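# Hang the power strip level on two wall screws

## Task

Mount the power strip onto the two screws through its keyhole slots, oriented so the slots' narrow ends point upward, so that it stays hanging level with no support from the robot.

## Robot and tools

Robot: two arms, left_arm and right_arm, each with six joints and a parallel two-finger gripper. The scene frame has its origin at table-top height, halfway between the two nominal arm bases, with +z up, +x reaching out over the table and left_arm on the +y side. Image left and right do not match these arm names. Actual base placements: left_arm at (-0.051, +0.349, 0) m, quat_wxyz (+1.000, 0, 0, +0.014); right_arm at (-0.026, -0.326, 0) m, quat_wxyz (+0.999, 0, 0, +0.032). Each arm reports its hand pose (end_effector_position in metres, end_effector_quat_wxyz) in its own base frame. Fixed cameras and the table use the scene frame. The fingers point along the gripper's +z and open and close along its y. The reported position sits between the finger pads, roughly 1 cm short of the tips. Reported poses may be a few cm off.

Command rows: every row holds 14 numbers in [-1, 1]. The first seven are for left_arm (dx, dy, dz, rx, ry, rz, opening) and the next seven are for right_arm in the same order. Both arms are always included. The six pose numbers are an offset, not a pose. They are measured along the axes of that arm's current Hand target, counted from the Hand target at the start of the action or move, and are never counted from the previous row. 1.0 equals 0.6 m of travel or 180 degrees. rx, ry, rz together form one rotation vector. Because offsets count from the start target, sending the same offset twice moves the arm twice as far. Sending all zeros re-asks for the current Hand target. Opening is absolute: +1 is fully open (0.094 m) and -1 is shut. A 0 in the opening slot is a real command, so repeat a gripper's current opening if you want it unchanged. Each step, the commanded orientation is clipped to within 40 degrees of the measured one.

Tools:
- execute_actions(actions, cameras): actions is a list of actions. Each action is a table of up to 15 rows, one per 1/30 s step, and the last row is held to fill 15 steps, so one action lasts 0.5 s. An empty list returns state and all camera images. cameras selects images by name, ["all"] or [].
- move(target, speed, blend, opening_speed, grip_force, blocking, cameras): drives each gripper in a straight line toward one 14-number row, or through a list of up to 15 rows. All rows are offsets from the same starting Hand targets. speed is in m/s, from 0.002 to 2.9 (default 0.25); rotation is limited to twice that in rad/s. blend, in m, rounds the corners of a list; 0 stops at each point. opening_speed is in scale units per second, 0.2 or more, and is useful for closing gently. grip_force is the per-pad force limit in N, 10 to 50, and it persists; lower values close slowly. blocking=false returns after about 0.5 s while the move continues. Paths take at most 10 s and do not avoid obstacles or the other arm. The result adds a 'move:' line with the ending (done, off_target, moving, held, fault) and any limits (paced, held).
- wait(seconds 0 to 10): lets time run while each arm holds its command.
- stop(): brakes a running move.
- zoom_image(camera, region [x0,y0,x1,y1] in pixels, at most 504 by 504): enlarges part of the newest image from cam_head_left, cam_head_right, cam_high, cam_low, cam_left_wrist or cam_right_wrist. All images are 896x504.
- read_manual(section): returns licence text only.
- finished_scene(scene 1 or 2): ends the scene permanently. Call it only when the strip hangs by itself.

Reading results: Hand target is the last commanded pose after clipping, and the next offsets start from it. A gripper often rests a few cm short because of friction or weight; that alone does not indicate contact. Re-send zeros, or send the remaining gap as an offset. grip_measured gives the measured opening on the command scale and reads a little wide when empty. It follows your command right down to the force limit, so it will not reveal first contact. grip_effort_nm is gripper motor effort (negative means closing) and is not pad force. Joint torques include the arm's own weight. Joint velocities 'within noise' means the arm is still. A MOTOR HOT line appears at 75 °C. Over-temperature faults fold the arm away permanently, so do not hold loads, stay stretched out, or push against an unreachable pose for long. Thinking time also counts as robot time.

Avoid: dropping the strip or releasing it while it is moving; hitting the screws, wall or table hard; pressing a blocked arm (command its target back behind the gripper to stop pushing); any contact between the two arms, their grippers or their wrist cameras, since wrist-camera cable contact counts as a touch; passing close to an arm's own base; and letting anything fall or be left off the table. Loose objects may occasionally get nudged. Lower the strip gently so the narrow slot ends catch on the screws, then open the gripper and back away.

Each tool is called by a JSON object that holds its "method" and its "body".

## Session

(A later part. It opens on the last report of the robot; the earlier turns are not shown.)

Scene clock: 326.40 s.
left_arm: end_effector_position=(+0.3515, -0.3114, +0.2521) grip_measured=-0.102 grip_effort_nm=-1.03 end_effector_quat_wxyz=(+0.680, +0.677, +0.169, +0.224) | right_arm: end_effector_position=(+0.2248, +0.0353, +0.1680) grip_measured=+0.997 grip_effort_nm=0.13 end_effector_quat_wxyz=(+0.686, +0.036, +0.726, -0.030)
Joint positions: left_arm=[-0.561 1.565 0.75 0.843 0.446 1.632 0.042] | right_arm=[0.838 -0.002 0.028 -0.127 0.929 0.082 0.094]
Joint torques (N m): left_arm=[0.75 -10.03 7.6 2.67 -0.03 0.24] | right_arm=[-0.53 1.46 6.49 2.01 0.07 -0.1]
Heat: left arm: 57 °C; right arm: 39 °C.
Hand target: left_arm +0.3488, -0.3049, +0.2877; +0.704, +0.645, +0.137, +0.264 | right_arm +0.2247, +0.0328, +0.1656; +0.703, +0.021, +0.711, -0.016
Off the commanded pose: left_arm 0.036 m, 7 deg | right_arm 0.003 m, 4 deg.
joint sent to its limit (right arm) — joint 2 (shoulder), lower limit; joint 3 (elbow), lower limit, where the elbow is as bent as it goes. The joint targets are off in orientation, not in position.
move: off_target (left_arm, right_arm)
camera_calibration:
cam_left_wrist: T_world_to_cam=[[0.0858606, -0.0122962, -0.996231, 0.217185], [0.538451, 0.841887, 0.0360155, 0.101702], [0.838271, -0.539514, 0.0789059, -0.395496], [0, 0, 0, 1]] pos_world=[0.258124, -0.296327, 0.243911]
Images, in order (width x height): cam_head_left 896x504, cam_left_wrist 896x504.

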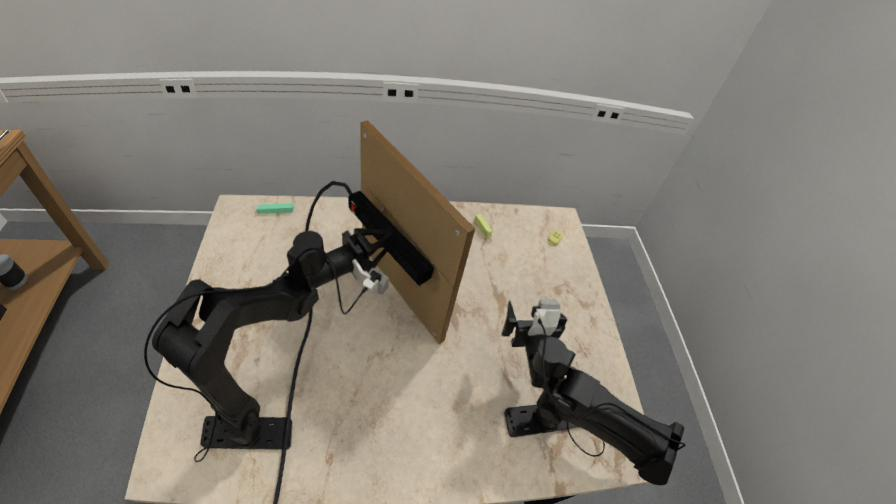

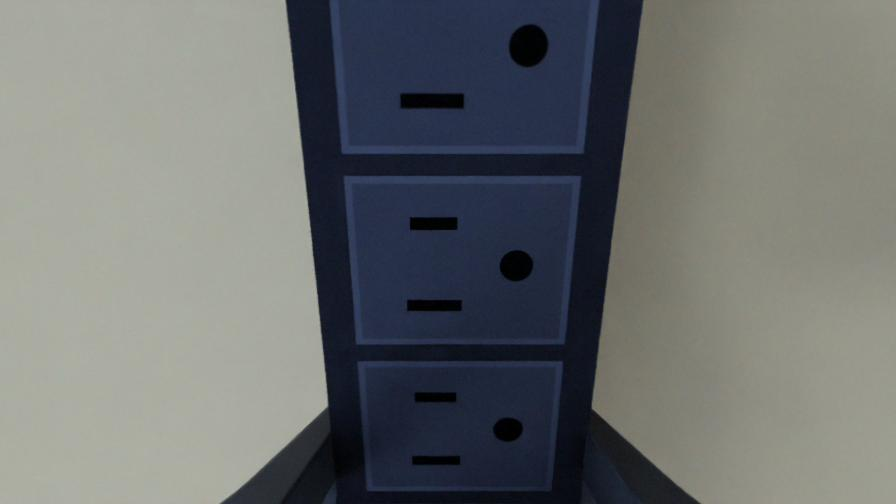

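{"method": "move", "body": {"target": [0,-0.005,-0.06,0.005,-0.012,0,-0.2,0,0,0,0,0,0,1], "speed": 0.06, "cameras": ["cam_head_left","cam_head_right"]}}

{"method": "zoom_image", "body": {"camera": "cam_head_left", "region": [340, 180, 440, 280]}}

{"method": "zoom_image", "body": {"camera": "cam_head_right", "region": [340, 180, 440, 280]}}

Scene clock: 332.43 s.
left_arm: end_effector_position=(+0.3348, -0.2793, +0.2518) grip_measured=-0.102 grip_effort_nm=-1.03 end_effector_quat_wxyz=(+0.682, +0.679, +0.158, +0.219) | right_arm: end_effector_position=(+0.2248, +0.0353, +0.1680) grip_measured=+0.997 grip_effort_nm=0.13 end_effector_quat_wxyz=(+0.686, +0.036, +0.726, -0.030)
Joint positions: left_arm=[-0.479 1.456 0.645 0.843 0.552 1.636 0.042] | right_arm=[0.838 -0.002 0.028 -0.127 0.929 0.082 0.094]
Joint torques (N m): left_arm=[0.65 -8.62 7.46 2.49 0.07 0.19] | right_arm=[-0.49 1.51 6.45 2.02 0.1 -0.09]
Heat: left arm: 57 °C; right arm: 39 °C.
Hand target: left_arm +0.3301, -0.2749, +0.2800; +0.702, +0.655, +0.125, +0.250 | right_arm +0.2247, +0.0328, +0.1656; +0.703, +0.021, +0.711, -0.016
Off the commanded pose: left_arm 0.029 m, 6 deg | right_arm 0.003 m, 4 deg.
joint sent to its limit (right arm) — joint 2 (shoulder), lower limit; joint 3 (elbow), lower limit, where the elbow is as bent as it goes. The joint targets are off in orientation, not in position.
move: off_target (left_arm, right_arm)
Images, in order (width x height): cam_head_left 896x504, cam_head_right 896x504.

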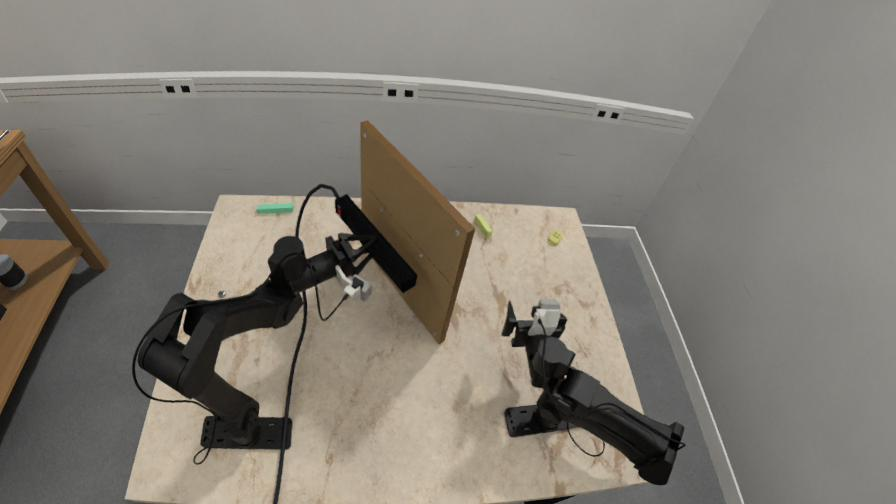

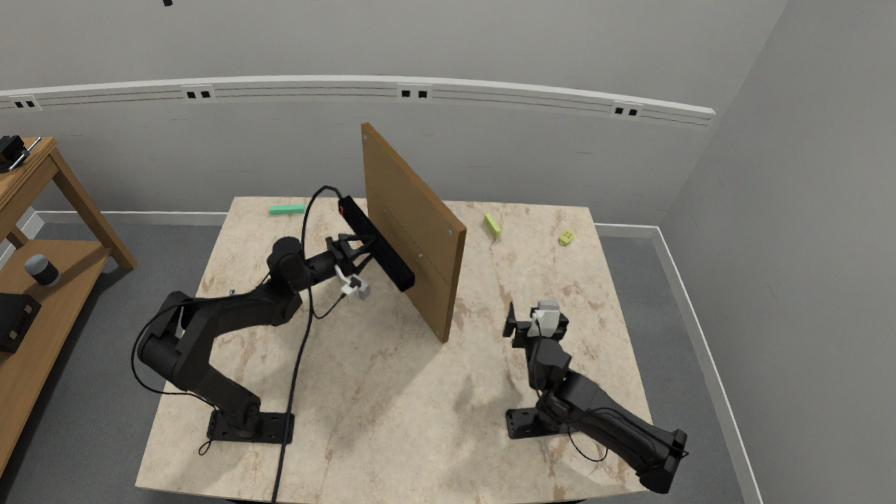

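Scaled by 5.040 from the camera's 896x504 image, which has a finer 1280x720 frame.

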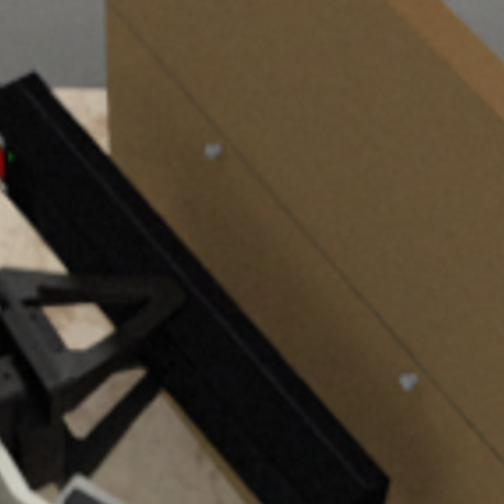

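Scaled by 5.040 from the camera's 896x504 image, which has a finer 1280x720 frame.

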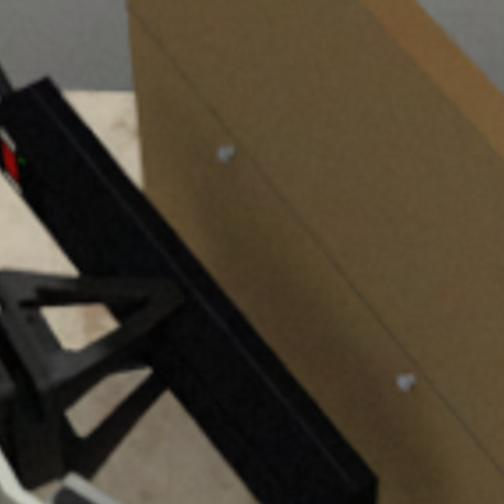

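{"method": "move", "body": {"target": [0,0,0.06,0,-0.006,0.008,-0.2,0,0,0,0,0,0,1], "speed": 0.06, "cameras": ["cam_head_left","cam_head_right"]}}

{"method": "zoom_image", "body": {"camera": "cam_head_left", "region": [340, 180, 440, 280]}}

{"method": "zoom_image", "body": {"camera": "cam_head_right", "region": [340, 180, 440, 280]}}

Scene clock: 349.20 s.
left_arm: end_effector_position=(+0.3439, -0.3004, +0.2500) grip_measured=-0.102 grip_effort_nm=-1.03 end_effector_quat_wxyz=(+0.678, +0.686, +0.147, +0.218) | right_arm: end_effector_position=(+0.2248, +0.0353, +0.1680) grip_measured=+0.997 grip_effort_nm=0.13 end_effector_quat_wxyz=(+0.686, +0.036, +0.726, -0.030)
Joint positions: left_arm=[-0.52 1.531 0.719 0.829 0.529 1.663 0.042] | right_arm=[0.838 -0.002 0.028 -0.127 0.929 0.082 0.094]
Joint torques (N m): left_arm=[-0.54 -6.3 11.48 2.47 -0.03 0.24] | right_arm=[-0.5 1.46 6.52 2 0.12 -0.11]
Heat: left arm: 57 °C; right arm: 39 °C.
Hand target: left_arm +0.3483, -0.3058, +0.2837; +0.700, +0.659, +0.110, +0.253 | right_arm +0.2247, +0.0328, +0.1656; +0.703, +0.021, +0.711, -0.016
Off the commanded pose: left_arm 0.035 m, 7 deg | right_arm 0.003 m, 4 deg.
joint sent to its limit (right arm) — joint 2 (shoulder), lower limit; joint 3 (elbow), lower limit, where the elbow is as bent as it goes. The joint targets are off in orientation, not in position.
move: off_target (left_arm, right_arm)
Images, in order (width x height): cam_head_left 896x504, cam_head_right 896x504.

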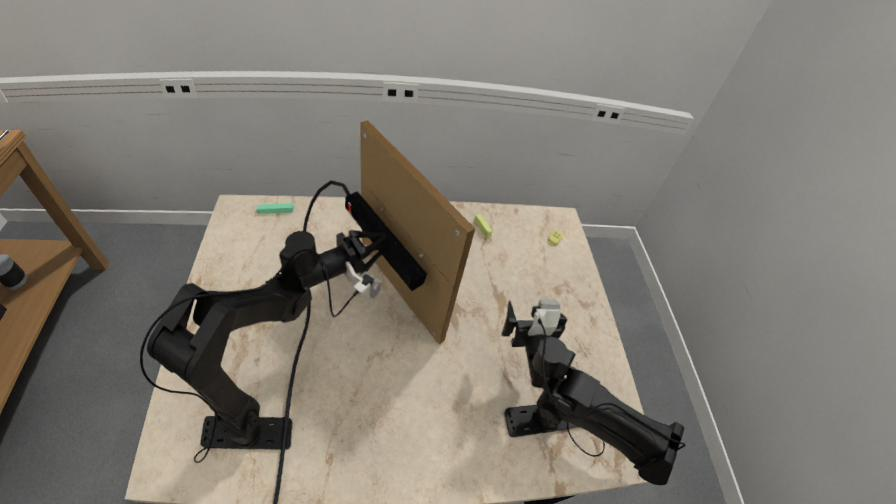

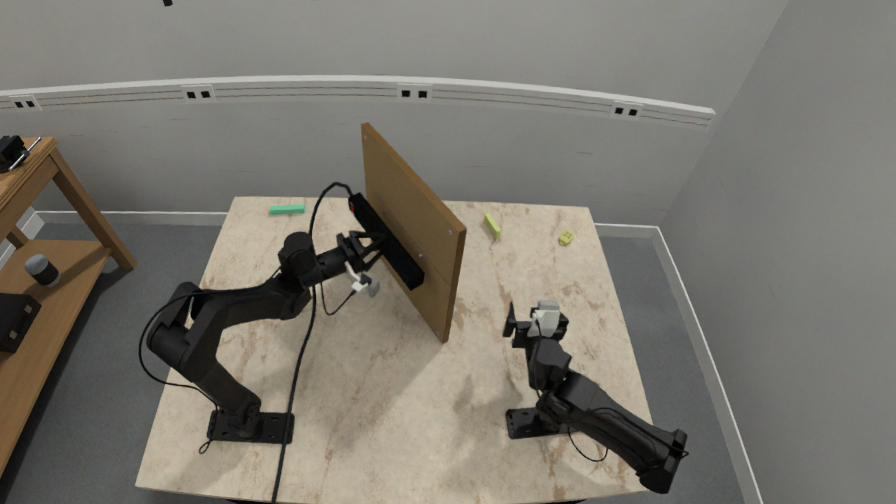

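Scaled by 5.040 from the camera's 896x504 image, which has a finer 1280x720 frame.

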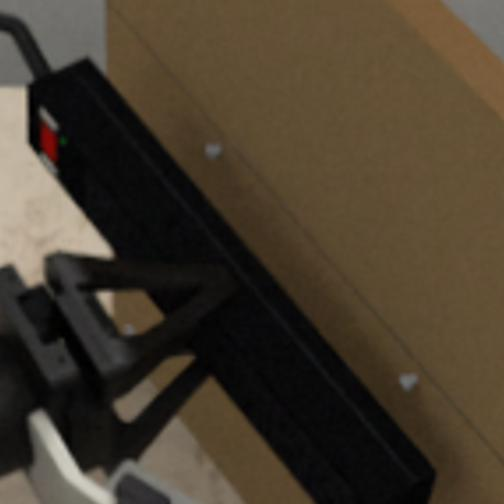

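Scaled by 5.040 from the camera's 896x504 image, which has a finer 1280x720 frame.

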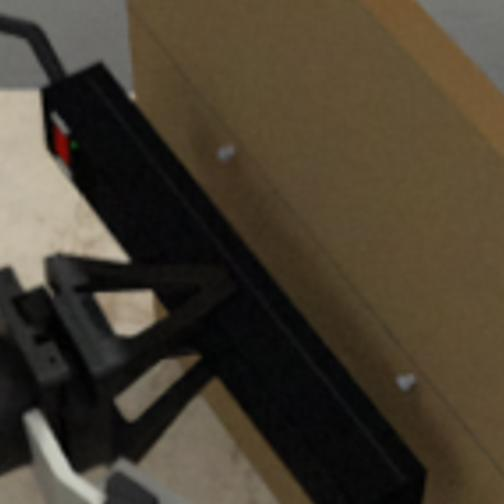

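{"method": "move", "body": {"target": [0,0.008,0.07,0,-0.004,0.001,-0.2,0,0,0,0,0,0,1], "speed": 0.05, "cameras": ["cam_head_left","cam_head_right"]}}

{"method": "zoom_image", "body": {"camera": "cam_head_left", "region": [340, 180, 440, 280]}}

{"method": "zoom_image", "body": {"camera": "cam_head_right", "region": [340, 180, 440, 280]}}

Scene clock: 354.77 s.
left_arm: end_effector_position=(+0.3536, -0.3261, +0.2552) grip_measured=-0.102 grip_effort_nm=-1.03 end_effector_quat_wxyz=(+0.678, +0.693, +0.134, +0.206) | right_arm: end_effector_position=(+0.2248, +0.0353, +0.1680) grip_measured=+0.997 grip_effort_nm=0.13 end_effector_quat_wxyz=(+0.686, +0.036, +0.726, -0.030)
Joint positions: left_arm=[-0.557 1.606 0.831 0.78 0.527 1.672 0.042] | right_arm=[0.838 -0.002 0.028 -0.127 0.929 0.082 0.094]
Joint torques (N m): left_arm=[-2.44 -4.7 15.06 2.49 -0.45 0.23] | right_arm=[-0.5 1.5 6.46 2.02 0.08 -0.11]
Heat: left arm: 58 °C; right arm: 39 °C.
Hand target: left_arm +0.3678, -0.3421, +0.2931; +0.700, +0.661, +0.105, +0.250 | right_arm +0.2247, +0.0328, +0.1656; +0.703, +0.021, +0.711, -0.016
Off the commanded pose: left_arm 0.043 m, 7 deg | right_arm 0.003 m, 4 deg.
joint sent to its limit (right arm) — joint 2 (shoulder), lower limit; joint 3 (elbow), lower limit, where the elbow is as bent as it goes. The joint targets are off in orientation, not in position.
move: off_target (left_arm, right_arm)
Images, in order (width x height): cam_head_left 896x504, cam_head_right 896x504.

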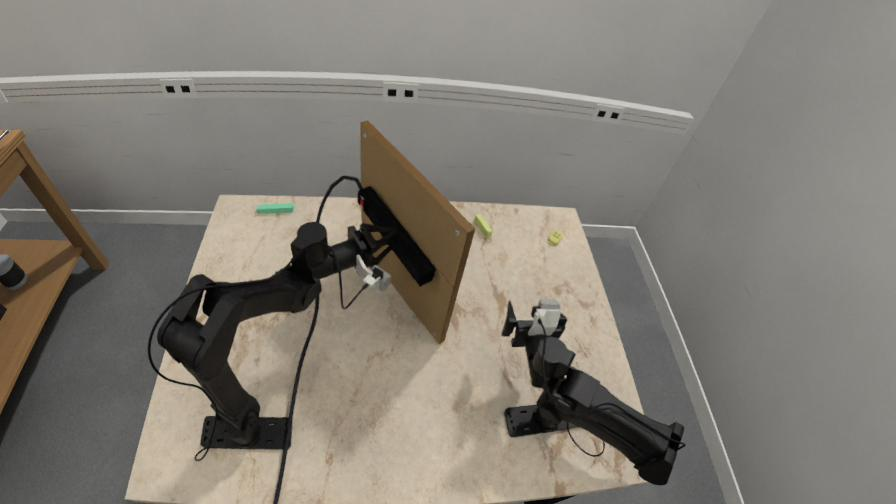

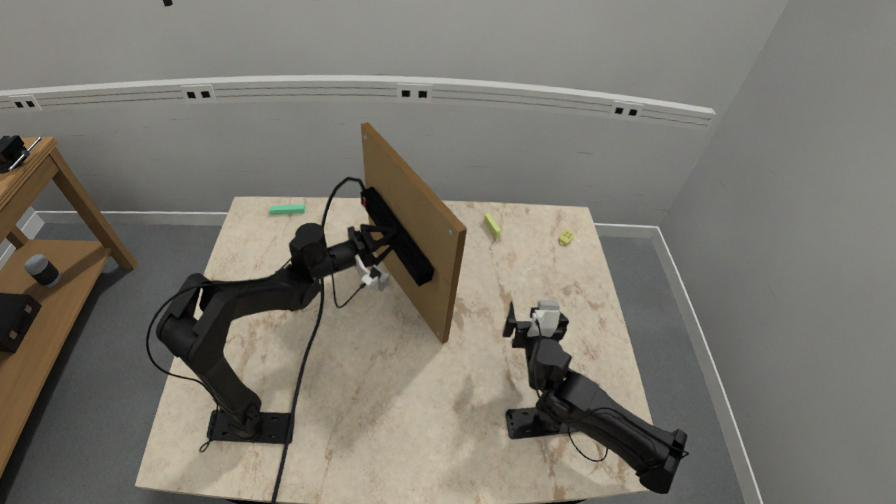

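Scaled by 5.040 from the camera's 896x504 image, which has a finer 1280x720 frame.

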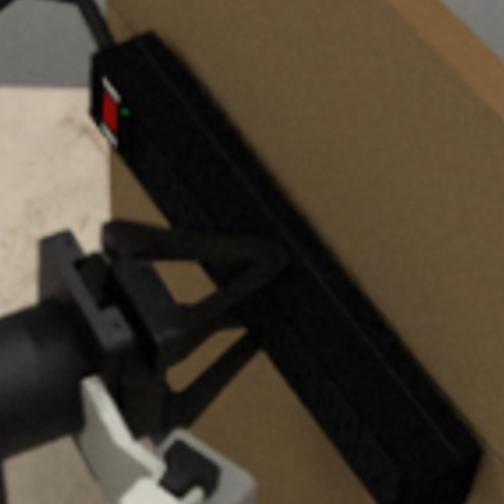

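Scaled by 5.040 from the camera's 896x504 image, which has a finer 1280x720 frame.

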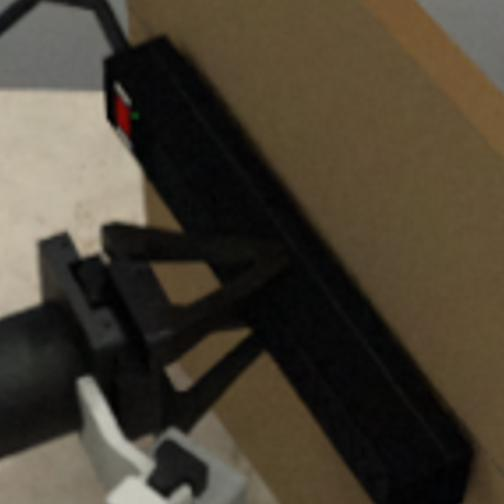

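{"method": "move", "body": {"target": [[0,0.004,-0.045,0,0.006,-0.017,-0.2,0,0,0,0,0,0,1],[0,0.004,0.01,0,0.006,-0.017,-0.2,0,0,0,0,0,0,1]], "speed": 0.05, "cameras": ["cam_head_left","cam_head_right"]}}

{"method": "zoom_image", "body": {"camera": "cam_head_left", "region": [340, 180, 440, 280]}}

{"method": "zoom_image", "body": {"camera": "cam_head_right", "region": [340, 180, 440, 280]}}

Scene clock: 362.60 s.
left_arm: end_effector_position=(+0.3548, -0.3267, +0.2525) grip_measured=-0.102 grip_effort_nm=-1.03 end_effector_quat_wxyz=(+0.677, +0.693, +0.157, +0.190) | right_arm: end_effector_position=(+0.2248, +0.0353, +0.1680) grip_measured=+0.997 grip_effort_nm=0.13 end_effector_quat_wxyz=(+0.686, +0.036, +0.726, -0.030)
Joint positions: left_arm=[-0.562 1.605 0.836 0.757 0.513 1.627 0.042] | right_arm=[0.838 -0.002 0.028 -0.127 0.929 0.082 0.094]
Joint torques (N m): left_arm=[-3.67 -4.62 15.72 2.63 -0.65 0.15] | right_arm=[-0.54 1.48 6.5 2.02 0.09 -0.11]
Heat: left arm: 59 °C; right arm: 39 °C.
Hand target: left_arm +0.3702, -0.3473, +0.2961; +0.705, +0.655, +0.129, +0.237 | right_arm +0.2247, +0.0328, +0.1656; +0.703, +0.021, +0.711, -0.016
Off the commanded pose: left_arm 0.051 m, 8 deg | right_arm 0.003 m, 4 deg.
joint sent to its limit (right arm) — joint 2 (shoulder), lower limit; joint 3 (elbow), lower limit, where the elbow is as bent as it goes. The joint targets are off in orientation, not in position.
move: off_target (left_arm, right_arm)
Images, in order (width x height): cam_head_left 896x504, cam_head_right 896x504.

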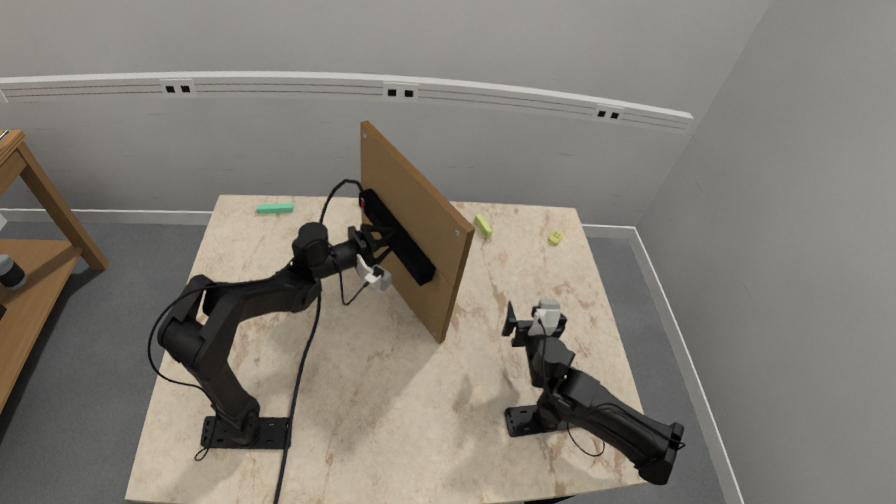

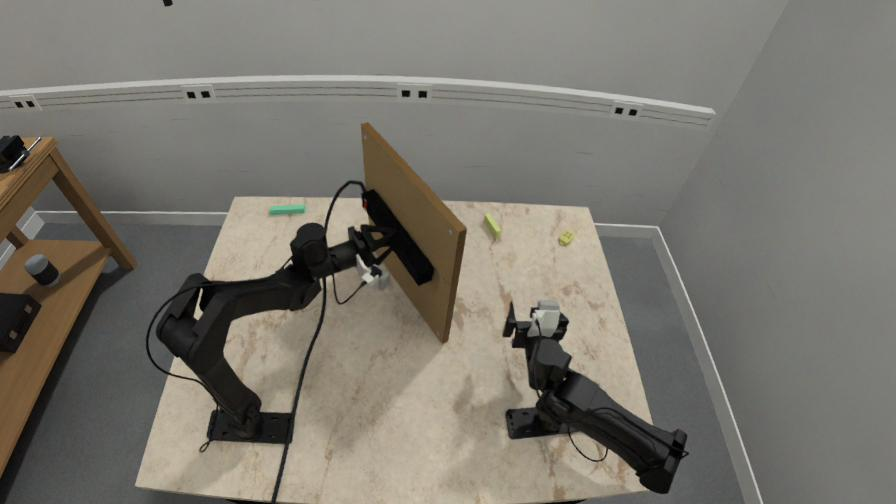

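Scaled by 5.040 from the camera's 896x504 image, which has a finer 1280x720 frame.

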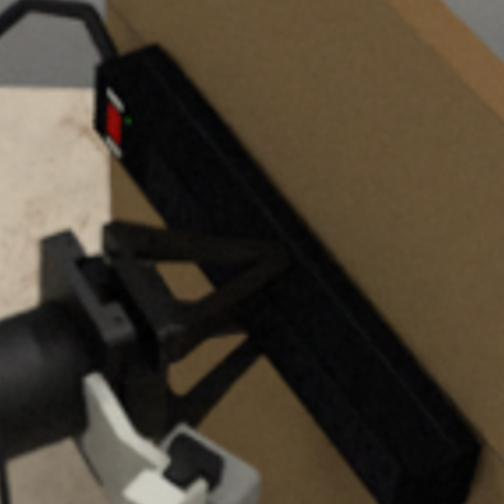

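Scaled by 5.040 from the camera's 896x504 image, which has a finer 1280x720 frame.

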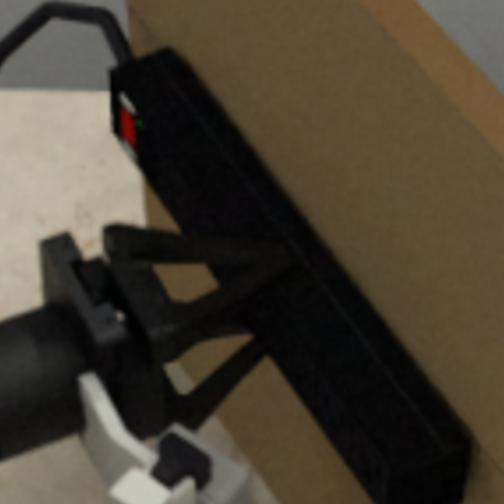

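{"method": "move", "body": {"target": [[0,0.008,-0.05,0,0.004,-0.014,-0.2,0,0,0,0,0,0,1],[0,0.01,-0.045,0,0.004,-0.014,-0.2,0,0,0,0,0,0,1],[0,0.01,0.002,0,0.004,-0.014,-0.2,0,0,0,0,0,0,1]], "speed": 0.05, "cameras": ["cam_head_left","cam_head_right"]}}

{"method": "zoom_image", "body": {"camera": "cam_head_left", "region": [340, 180, 440, 280]}}

{"method": "zoom_image", "body": {"camera": "cam_head_right", "region": [340, 180, 440, 280]}}

Scene clock: 368.60 s.
left_arm: end_effector_position=(+0.3553, -0.3261, +0.2530) grip_measured=-0.102 grip_effort_nm=-1.03 end_effector_quat_wxyz=(+0.675, +0.693, +0.182, +0.177) | right_arm: end_effector_position=(+0.2248, +0.0353, +0.1680) grip_measured=+0.997 grip_effort_nm=0.13 end_effector_quat_wxyz=(+0.686, +0.036, +0.726, -0.030)
Joint positions: left_arm=[-0.568 1.59 0.842 0.718 0.49 1.585 0.042] | right_arm=[0.838 -0.002 0.028 -0.127 0.929 0.082 0.094]
Joint torques (N m): left_arm=[-3.95 -4.78 15.84 2.79 -0.62 0.13] | right_arm=[-0.53 1.58 6.54 2 0.11 -0.1]
Heat: left arm: 60 °C; right arm: 39 °C.
Hand target: left_arm +0.3698, -0.3482, +0.3023; +0.710, +0.651, +0.148, +0.226 | right_arm +0.2247, +0.0328, +0.1656; +0.703, +0.021, +0.711, -0.016
Off the commanded pose: left_arm 0.056 m, 9 deg | right_arm 0.003 m, 4 deg.
joint sent to its limit (right arm) — joint 2 (shoulder), lower limit; joint 3 (elbow), lower limit, where the elbow is as bent as it goes. The joint targets are off in orientation, not in position.
move: off_target (left_arm, right_arm)
Images, in order (width x height): cam_head_left 896x504, cam_head_right 896x504.

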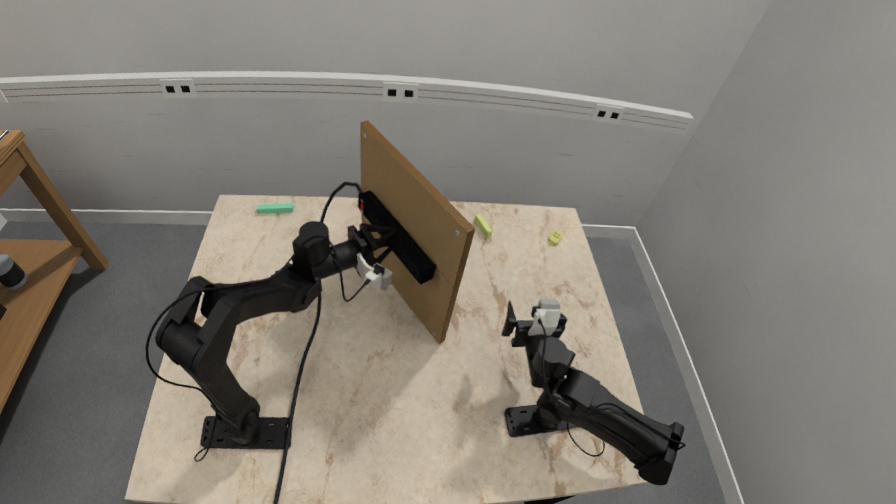

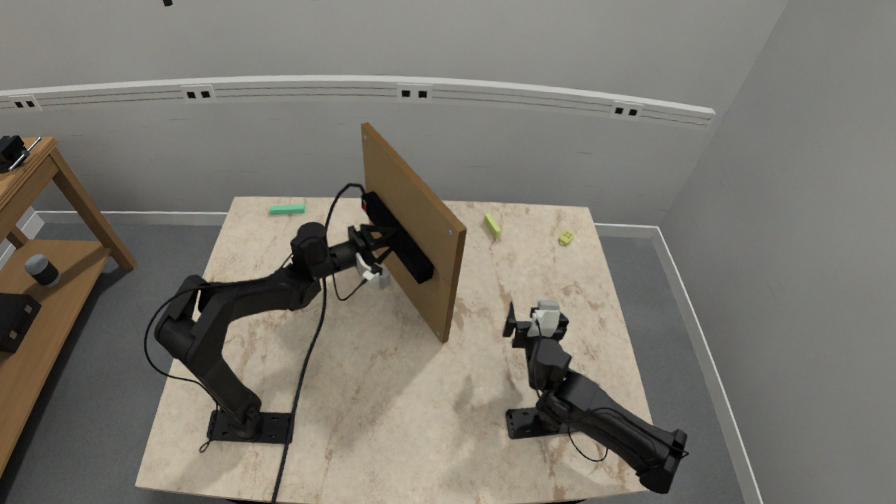

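Scaled by 5.040 from the camera's 896x504 image, which has a finer 1280x720 frame.

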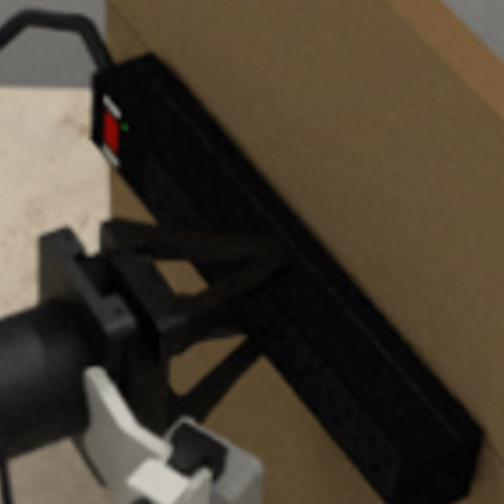

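Scaled by 5.040 from the camera's 896x504 image, which has a finer 1280x720 frame.

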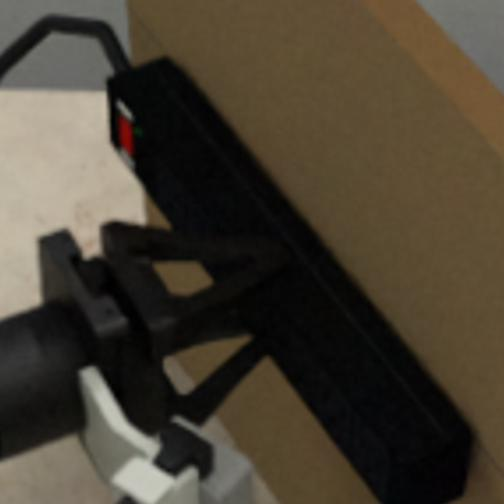

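{"method": "move", "body": {"target": [[0.006,0.014,-0.05,0,0,0.009,-0.2,0,0,0,0,0,0,1],[0.008,0.014,-0.045,0,0,0.009,-0.2,0,0,0,0,0,0,1],[0.008,0.014,0.002,0,0,0.009,-0.2,0,0,0,0,0,0,1]], "speed": 0.05, "cameras": ["cam_head_left","cam_head_right"]}}

{"method": "zoom_image", "body": {"camera": "cam_head_left", "region": [340, 180, 440, 280]}}

{"method": "zoom_image", "body": {"camera": "cam_head_right", "region": [340, 180, 440, 280]}}

Scene clock: 375.93 s.
left_arm: end_effector_position=(+0.3554, -0.3281, +0.2584) grip_measured=-0.102 grip_effort_nm=-1.03 end_effector_quat_wxyz=(+0.669, +0.698, +0.177, +0.184) | right_arm: end_effector_position=(+0.2248, +0.0353, +0.1680) grip_measured=+0.997 grip_effort_nm=0.13 end_effector_quat_wxyz=(+0.686, +0.036, +0.726, -0.030)
Joint positions: left_arm=[-0.575 1.577 0.866 0.668 0.479 1.61 0.042] | right_arm=[0.838 -0.002 0.028 -0.127 0.929 0.082 0.094]
Joint torques (N m): left_arm=[-2.21 -4.53 16.24 2.9 -0.43 0.17] | right_arm=[-0.5 1.42 6.45 2.02 0.11 -0.11]
Heat: left arm: 63 °C; right arm: 39 °C.
Hand target: left_arm +0.3734, -0.3463, +0.3110; +0.706, +0.653, +0.139, +0.236 | right_arm +0.2247, +0.0328, +0.1656; +0.703, +0.021, +0.711, -0.016
Off the commanded pose: left_arm 0.059 m, 10 deg | right_arm 0.003 m, 4 deg.
joint sent to its limit (right arm) — joint 2 (shoulder), lower limit; joint 3 (elbow), lower limit, where the elbow is as bent as it goes. The joint targets are off in orientation, not in position.
move: off_target (left_arm, right_arm)
Images, in order (width x height): cam_head_left 896x504, cam_head_right 896x504.

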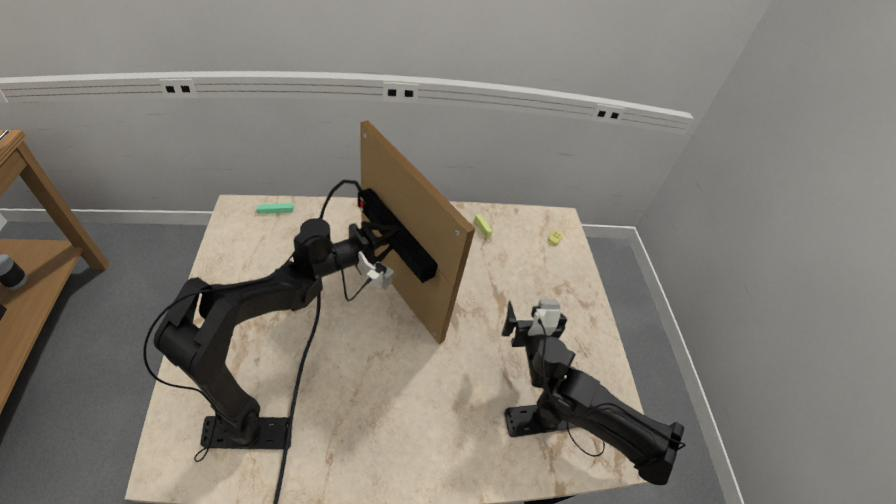

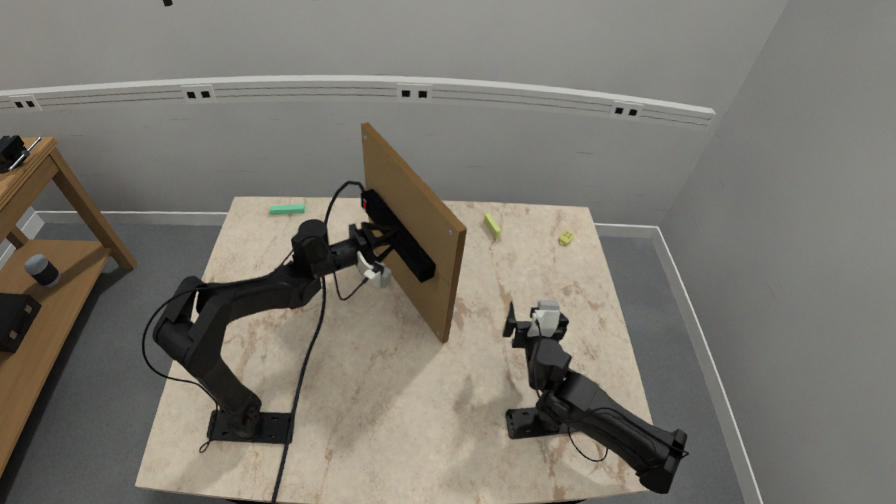

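Scaled by 5.040 from the camera's 896x504 image, which has a finer 1280x720 frame.

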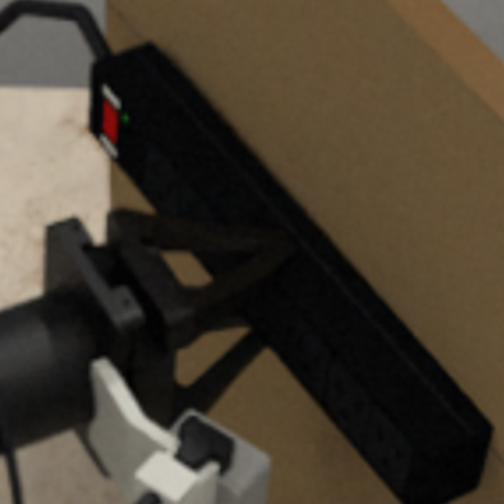

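Scaled by 5.040 from the camera's 896x504 image, which has a finer 1280x720 frame.

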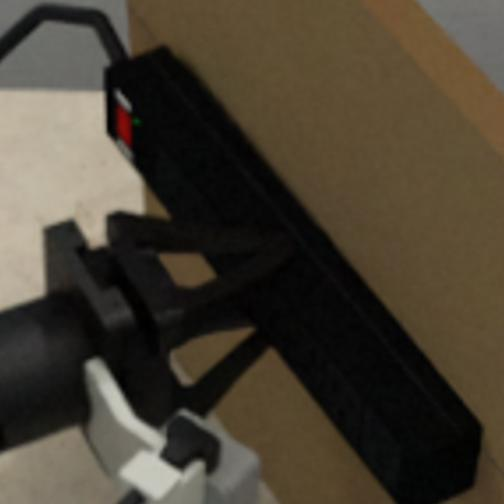

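{"method": "move", "body": {"target": [[0.01,0,-0.05,-0.012,0,0.018,-0.2,0,0,0,0,0,0,1],[0.01,-0.002,-0.045,-0.012,0,0.018,-0.2,0,0,0,0,0,0,1],[0.01,-0.002,0.005,-0.012,0,0.018,-0.2,0,0,0,0,0,0,1]], "speed": 0.05, "cameras": ["cam_head_left","cam_head_right"]}}

{"method": "zoom_image", "body": {"camera": "cam_head_left", "region": [340, 180, 440, 280]}}

{"method": "zoom_image", "body": {"camera": "cam_head_right", "region": [340, 180, 440, 280]}}

Scene clock: 383.63 s.
left_arm: end_effector_position=(+0.3559, -0.3283, +0.2606) grip_measured=-0.102 grip_effort_nm=-1.03 end_effector_quat_wxyz=(+0.679, +0.691, +0.145, +0.200) | right_arm: end_effector_position=(+0.2248, +0.0353, +0.1680) grip_measured=+0.997 grip_effort_nm=0.13 end_effector_quat_wxyz=(+0.686, +0.036, +0.726, -0.030)
Joint positions: left_arm=[-0.563 1.602 0.855 0.749 0.514 1.65 0.042] | right_arm=[0.838 -0.002 0.028 -0.127 0.929 0.082 0.094]
Joint torques (N m): left_arm=[-1.98 -3.51 16.98 2.9 -0.6 0.12] | right_arm=[-0.57 1.55 6.48 2.02 0.1 -0.11]
Heat: left arm: 64 °C; right arm: 39 °C.
Hand target: left_arm +0.3801, -0.3459, +0.3107; +0.711, +0.643, +0.116, +0.258 | right_arm +0.2247, +0.0328, +0.1656; +0.703, +0.021, +0.711, -0.016
Off the commanded pose: left_arm 0.059 m, 10 deg | right_arm 0.003 m, 4 deg.
joint sent to its limit (right arm) — joint 2 (shoulder), lower limit; joint 3 (elbow), lower limit, where the elbow is as bent as it goes. The joint targets are off in orientation, not in position.
move: off_target (left_arm, right_arm)
Images, in order (width x height): cam_head_left 896x504, cam_head_right 896x504.

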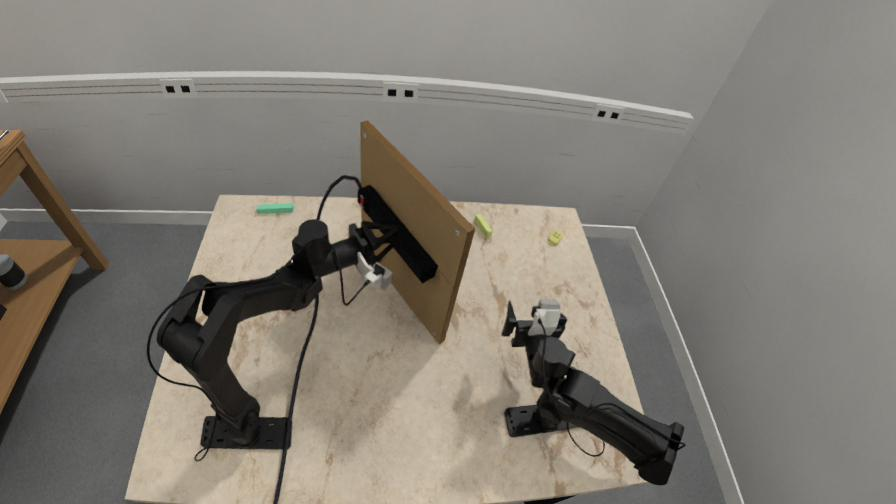

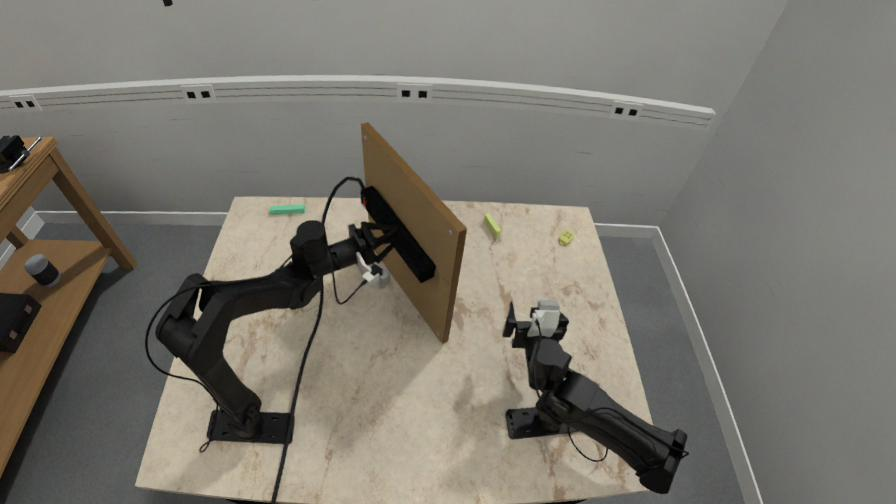

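Scaled by 5.040 from the camera's 896x504 image, which has a finer 1280x720 frame.

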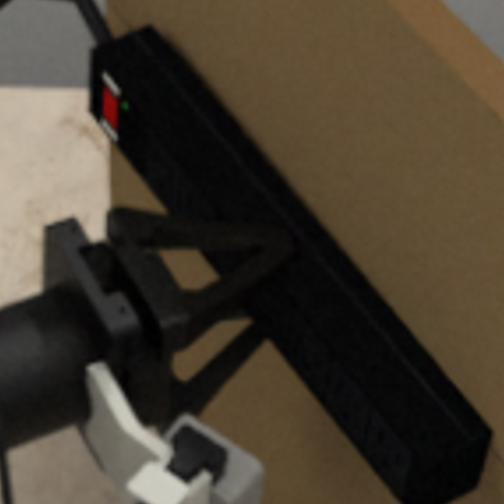

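Scaled by 5.040 from the camera's 896x504 image, which has a finer 1280x720 frame.

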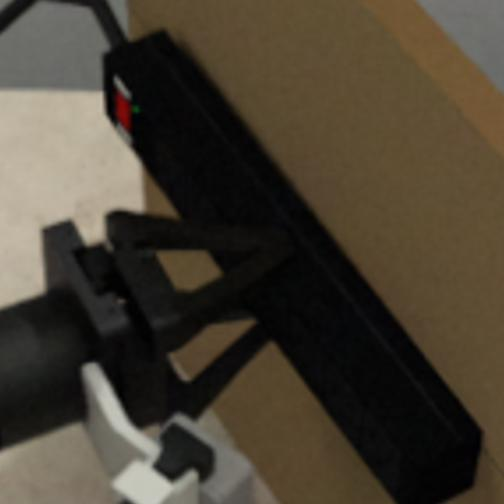

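{"method": "move", "body": {"target": [[0.01,-0.004,-0.04,0,0,0,-0.2,0,0,0,0,0,0,1],[0.01,-0.01,0.003,0,0,0,-0.2,0,0,0,0,0,0,1],[0.01,-0.02,-0.03,0,0,-0.003,-0.2,0,0,0,0,0,0,1],[0.01,-0.02,0.006,0,0,-0.002,-0.2,0,0,0,0,0,0,1]], "speed": 0.05, "cameras": ["cam_head_left","cam_head_right"]}}

{"method": "zoom_image", "body": {"camera": "cam_head_left", "region": [340, 180, 440, 280]}}

{"method": "zoom_image", "body": {"camera": "cam_head_right", "region": [340, 180, 440, 280]}}

Scene clock: 390.90 s.
left_arm: end_effector_position=(+0.3574, -0.3275, +0.2597) grip_measured=-0.102 grip_effort_nm=-1.03 end_effector_quat_wxyz=(+0.690, +0.687, +0.128, +0.189) | right_arm: end_effector_position=(+0.2248, +0.0353, +0.1680) grip_measured=+0.997 grip_effort_nm=0.13 end_effector_quat_wxyz=(+0.686, +0.036, +0.726, -0.030)
Joint positions: left_arm=[-0.539 1.634 0.858 0.805 0.58 1.638 0.042] | right_arm=[0.838 -0.002 0.028 -0.127 0.929 0.082 0.094]
Joint torques (N m): left_arm=[-2.88 -2.51 17.29 2.7 -1.11 0.12] | right_arm=[-0.57 1.51 6.43 2 0.1 -0.13]
Heat: left arm: 65 °C; right arm: 39 °C.
Hand target: left_arm +0.3896, -0.3464, +0.3005; +0.712, +0.643, +0.118, +0.256 | right_arm +0.2247, +0.0328, +0.1656; +0.703, +0.021, +0.711, -0.016
Off the commanded pose: left_arm 0.055 m, 10 deg | right_arm 0.003 m, 4 deg.
joint sent to its limit (right arm) — joint 2 (shoulder), lower limit; joint 3 (elbow), lower limit, where the elbow is as bent as it goes. The joint targets are off in orientation, not in position.
move: off_target (left_arm, right_arm)
Images, in order (width x height): cam_head_left 896x504, cam_head_right 896x504.

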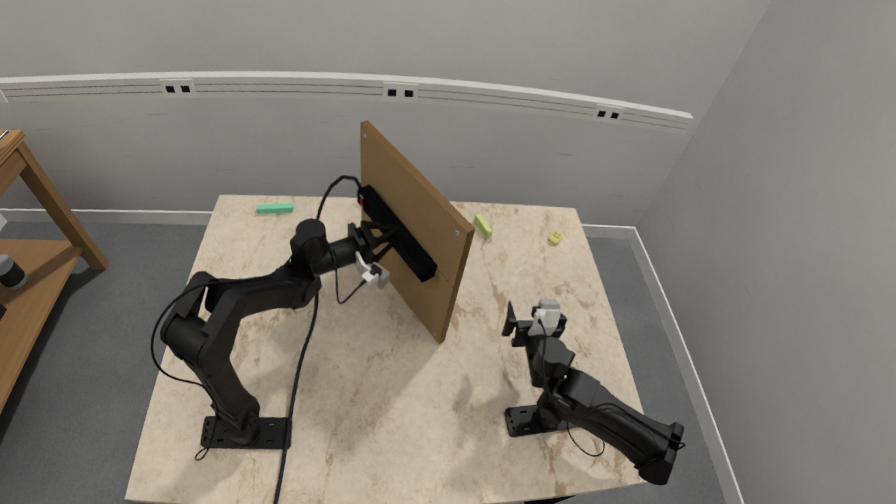

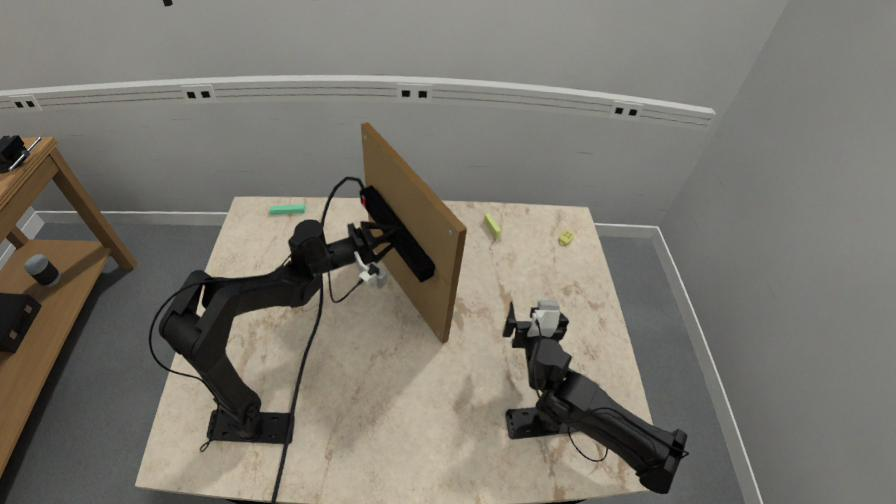

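Scaled by 5.040 from the camera's 896x504 image, which has a finer 1280x720 frame.

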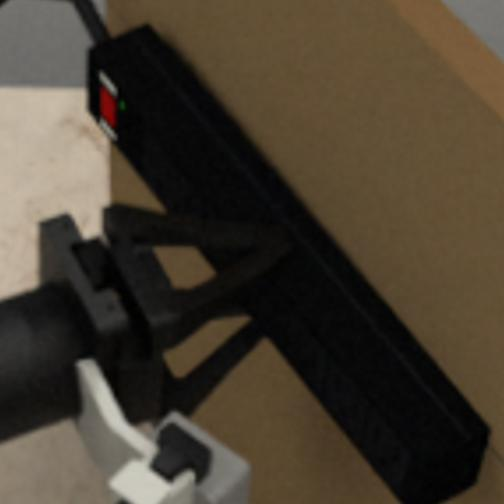

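Scaled by 5.040 from the camera's 896x504 image, which has a finer 1280x720 frame.

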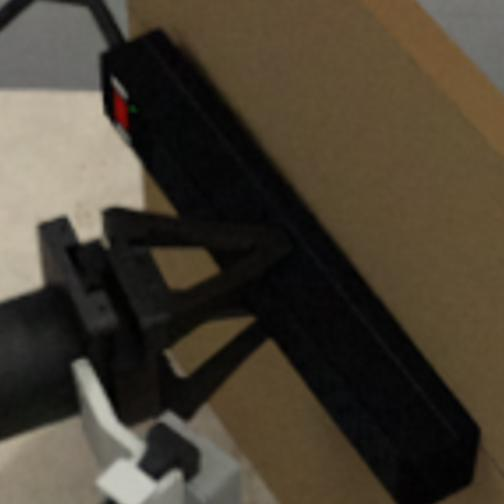

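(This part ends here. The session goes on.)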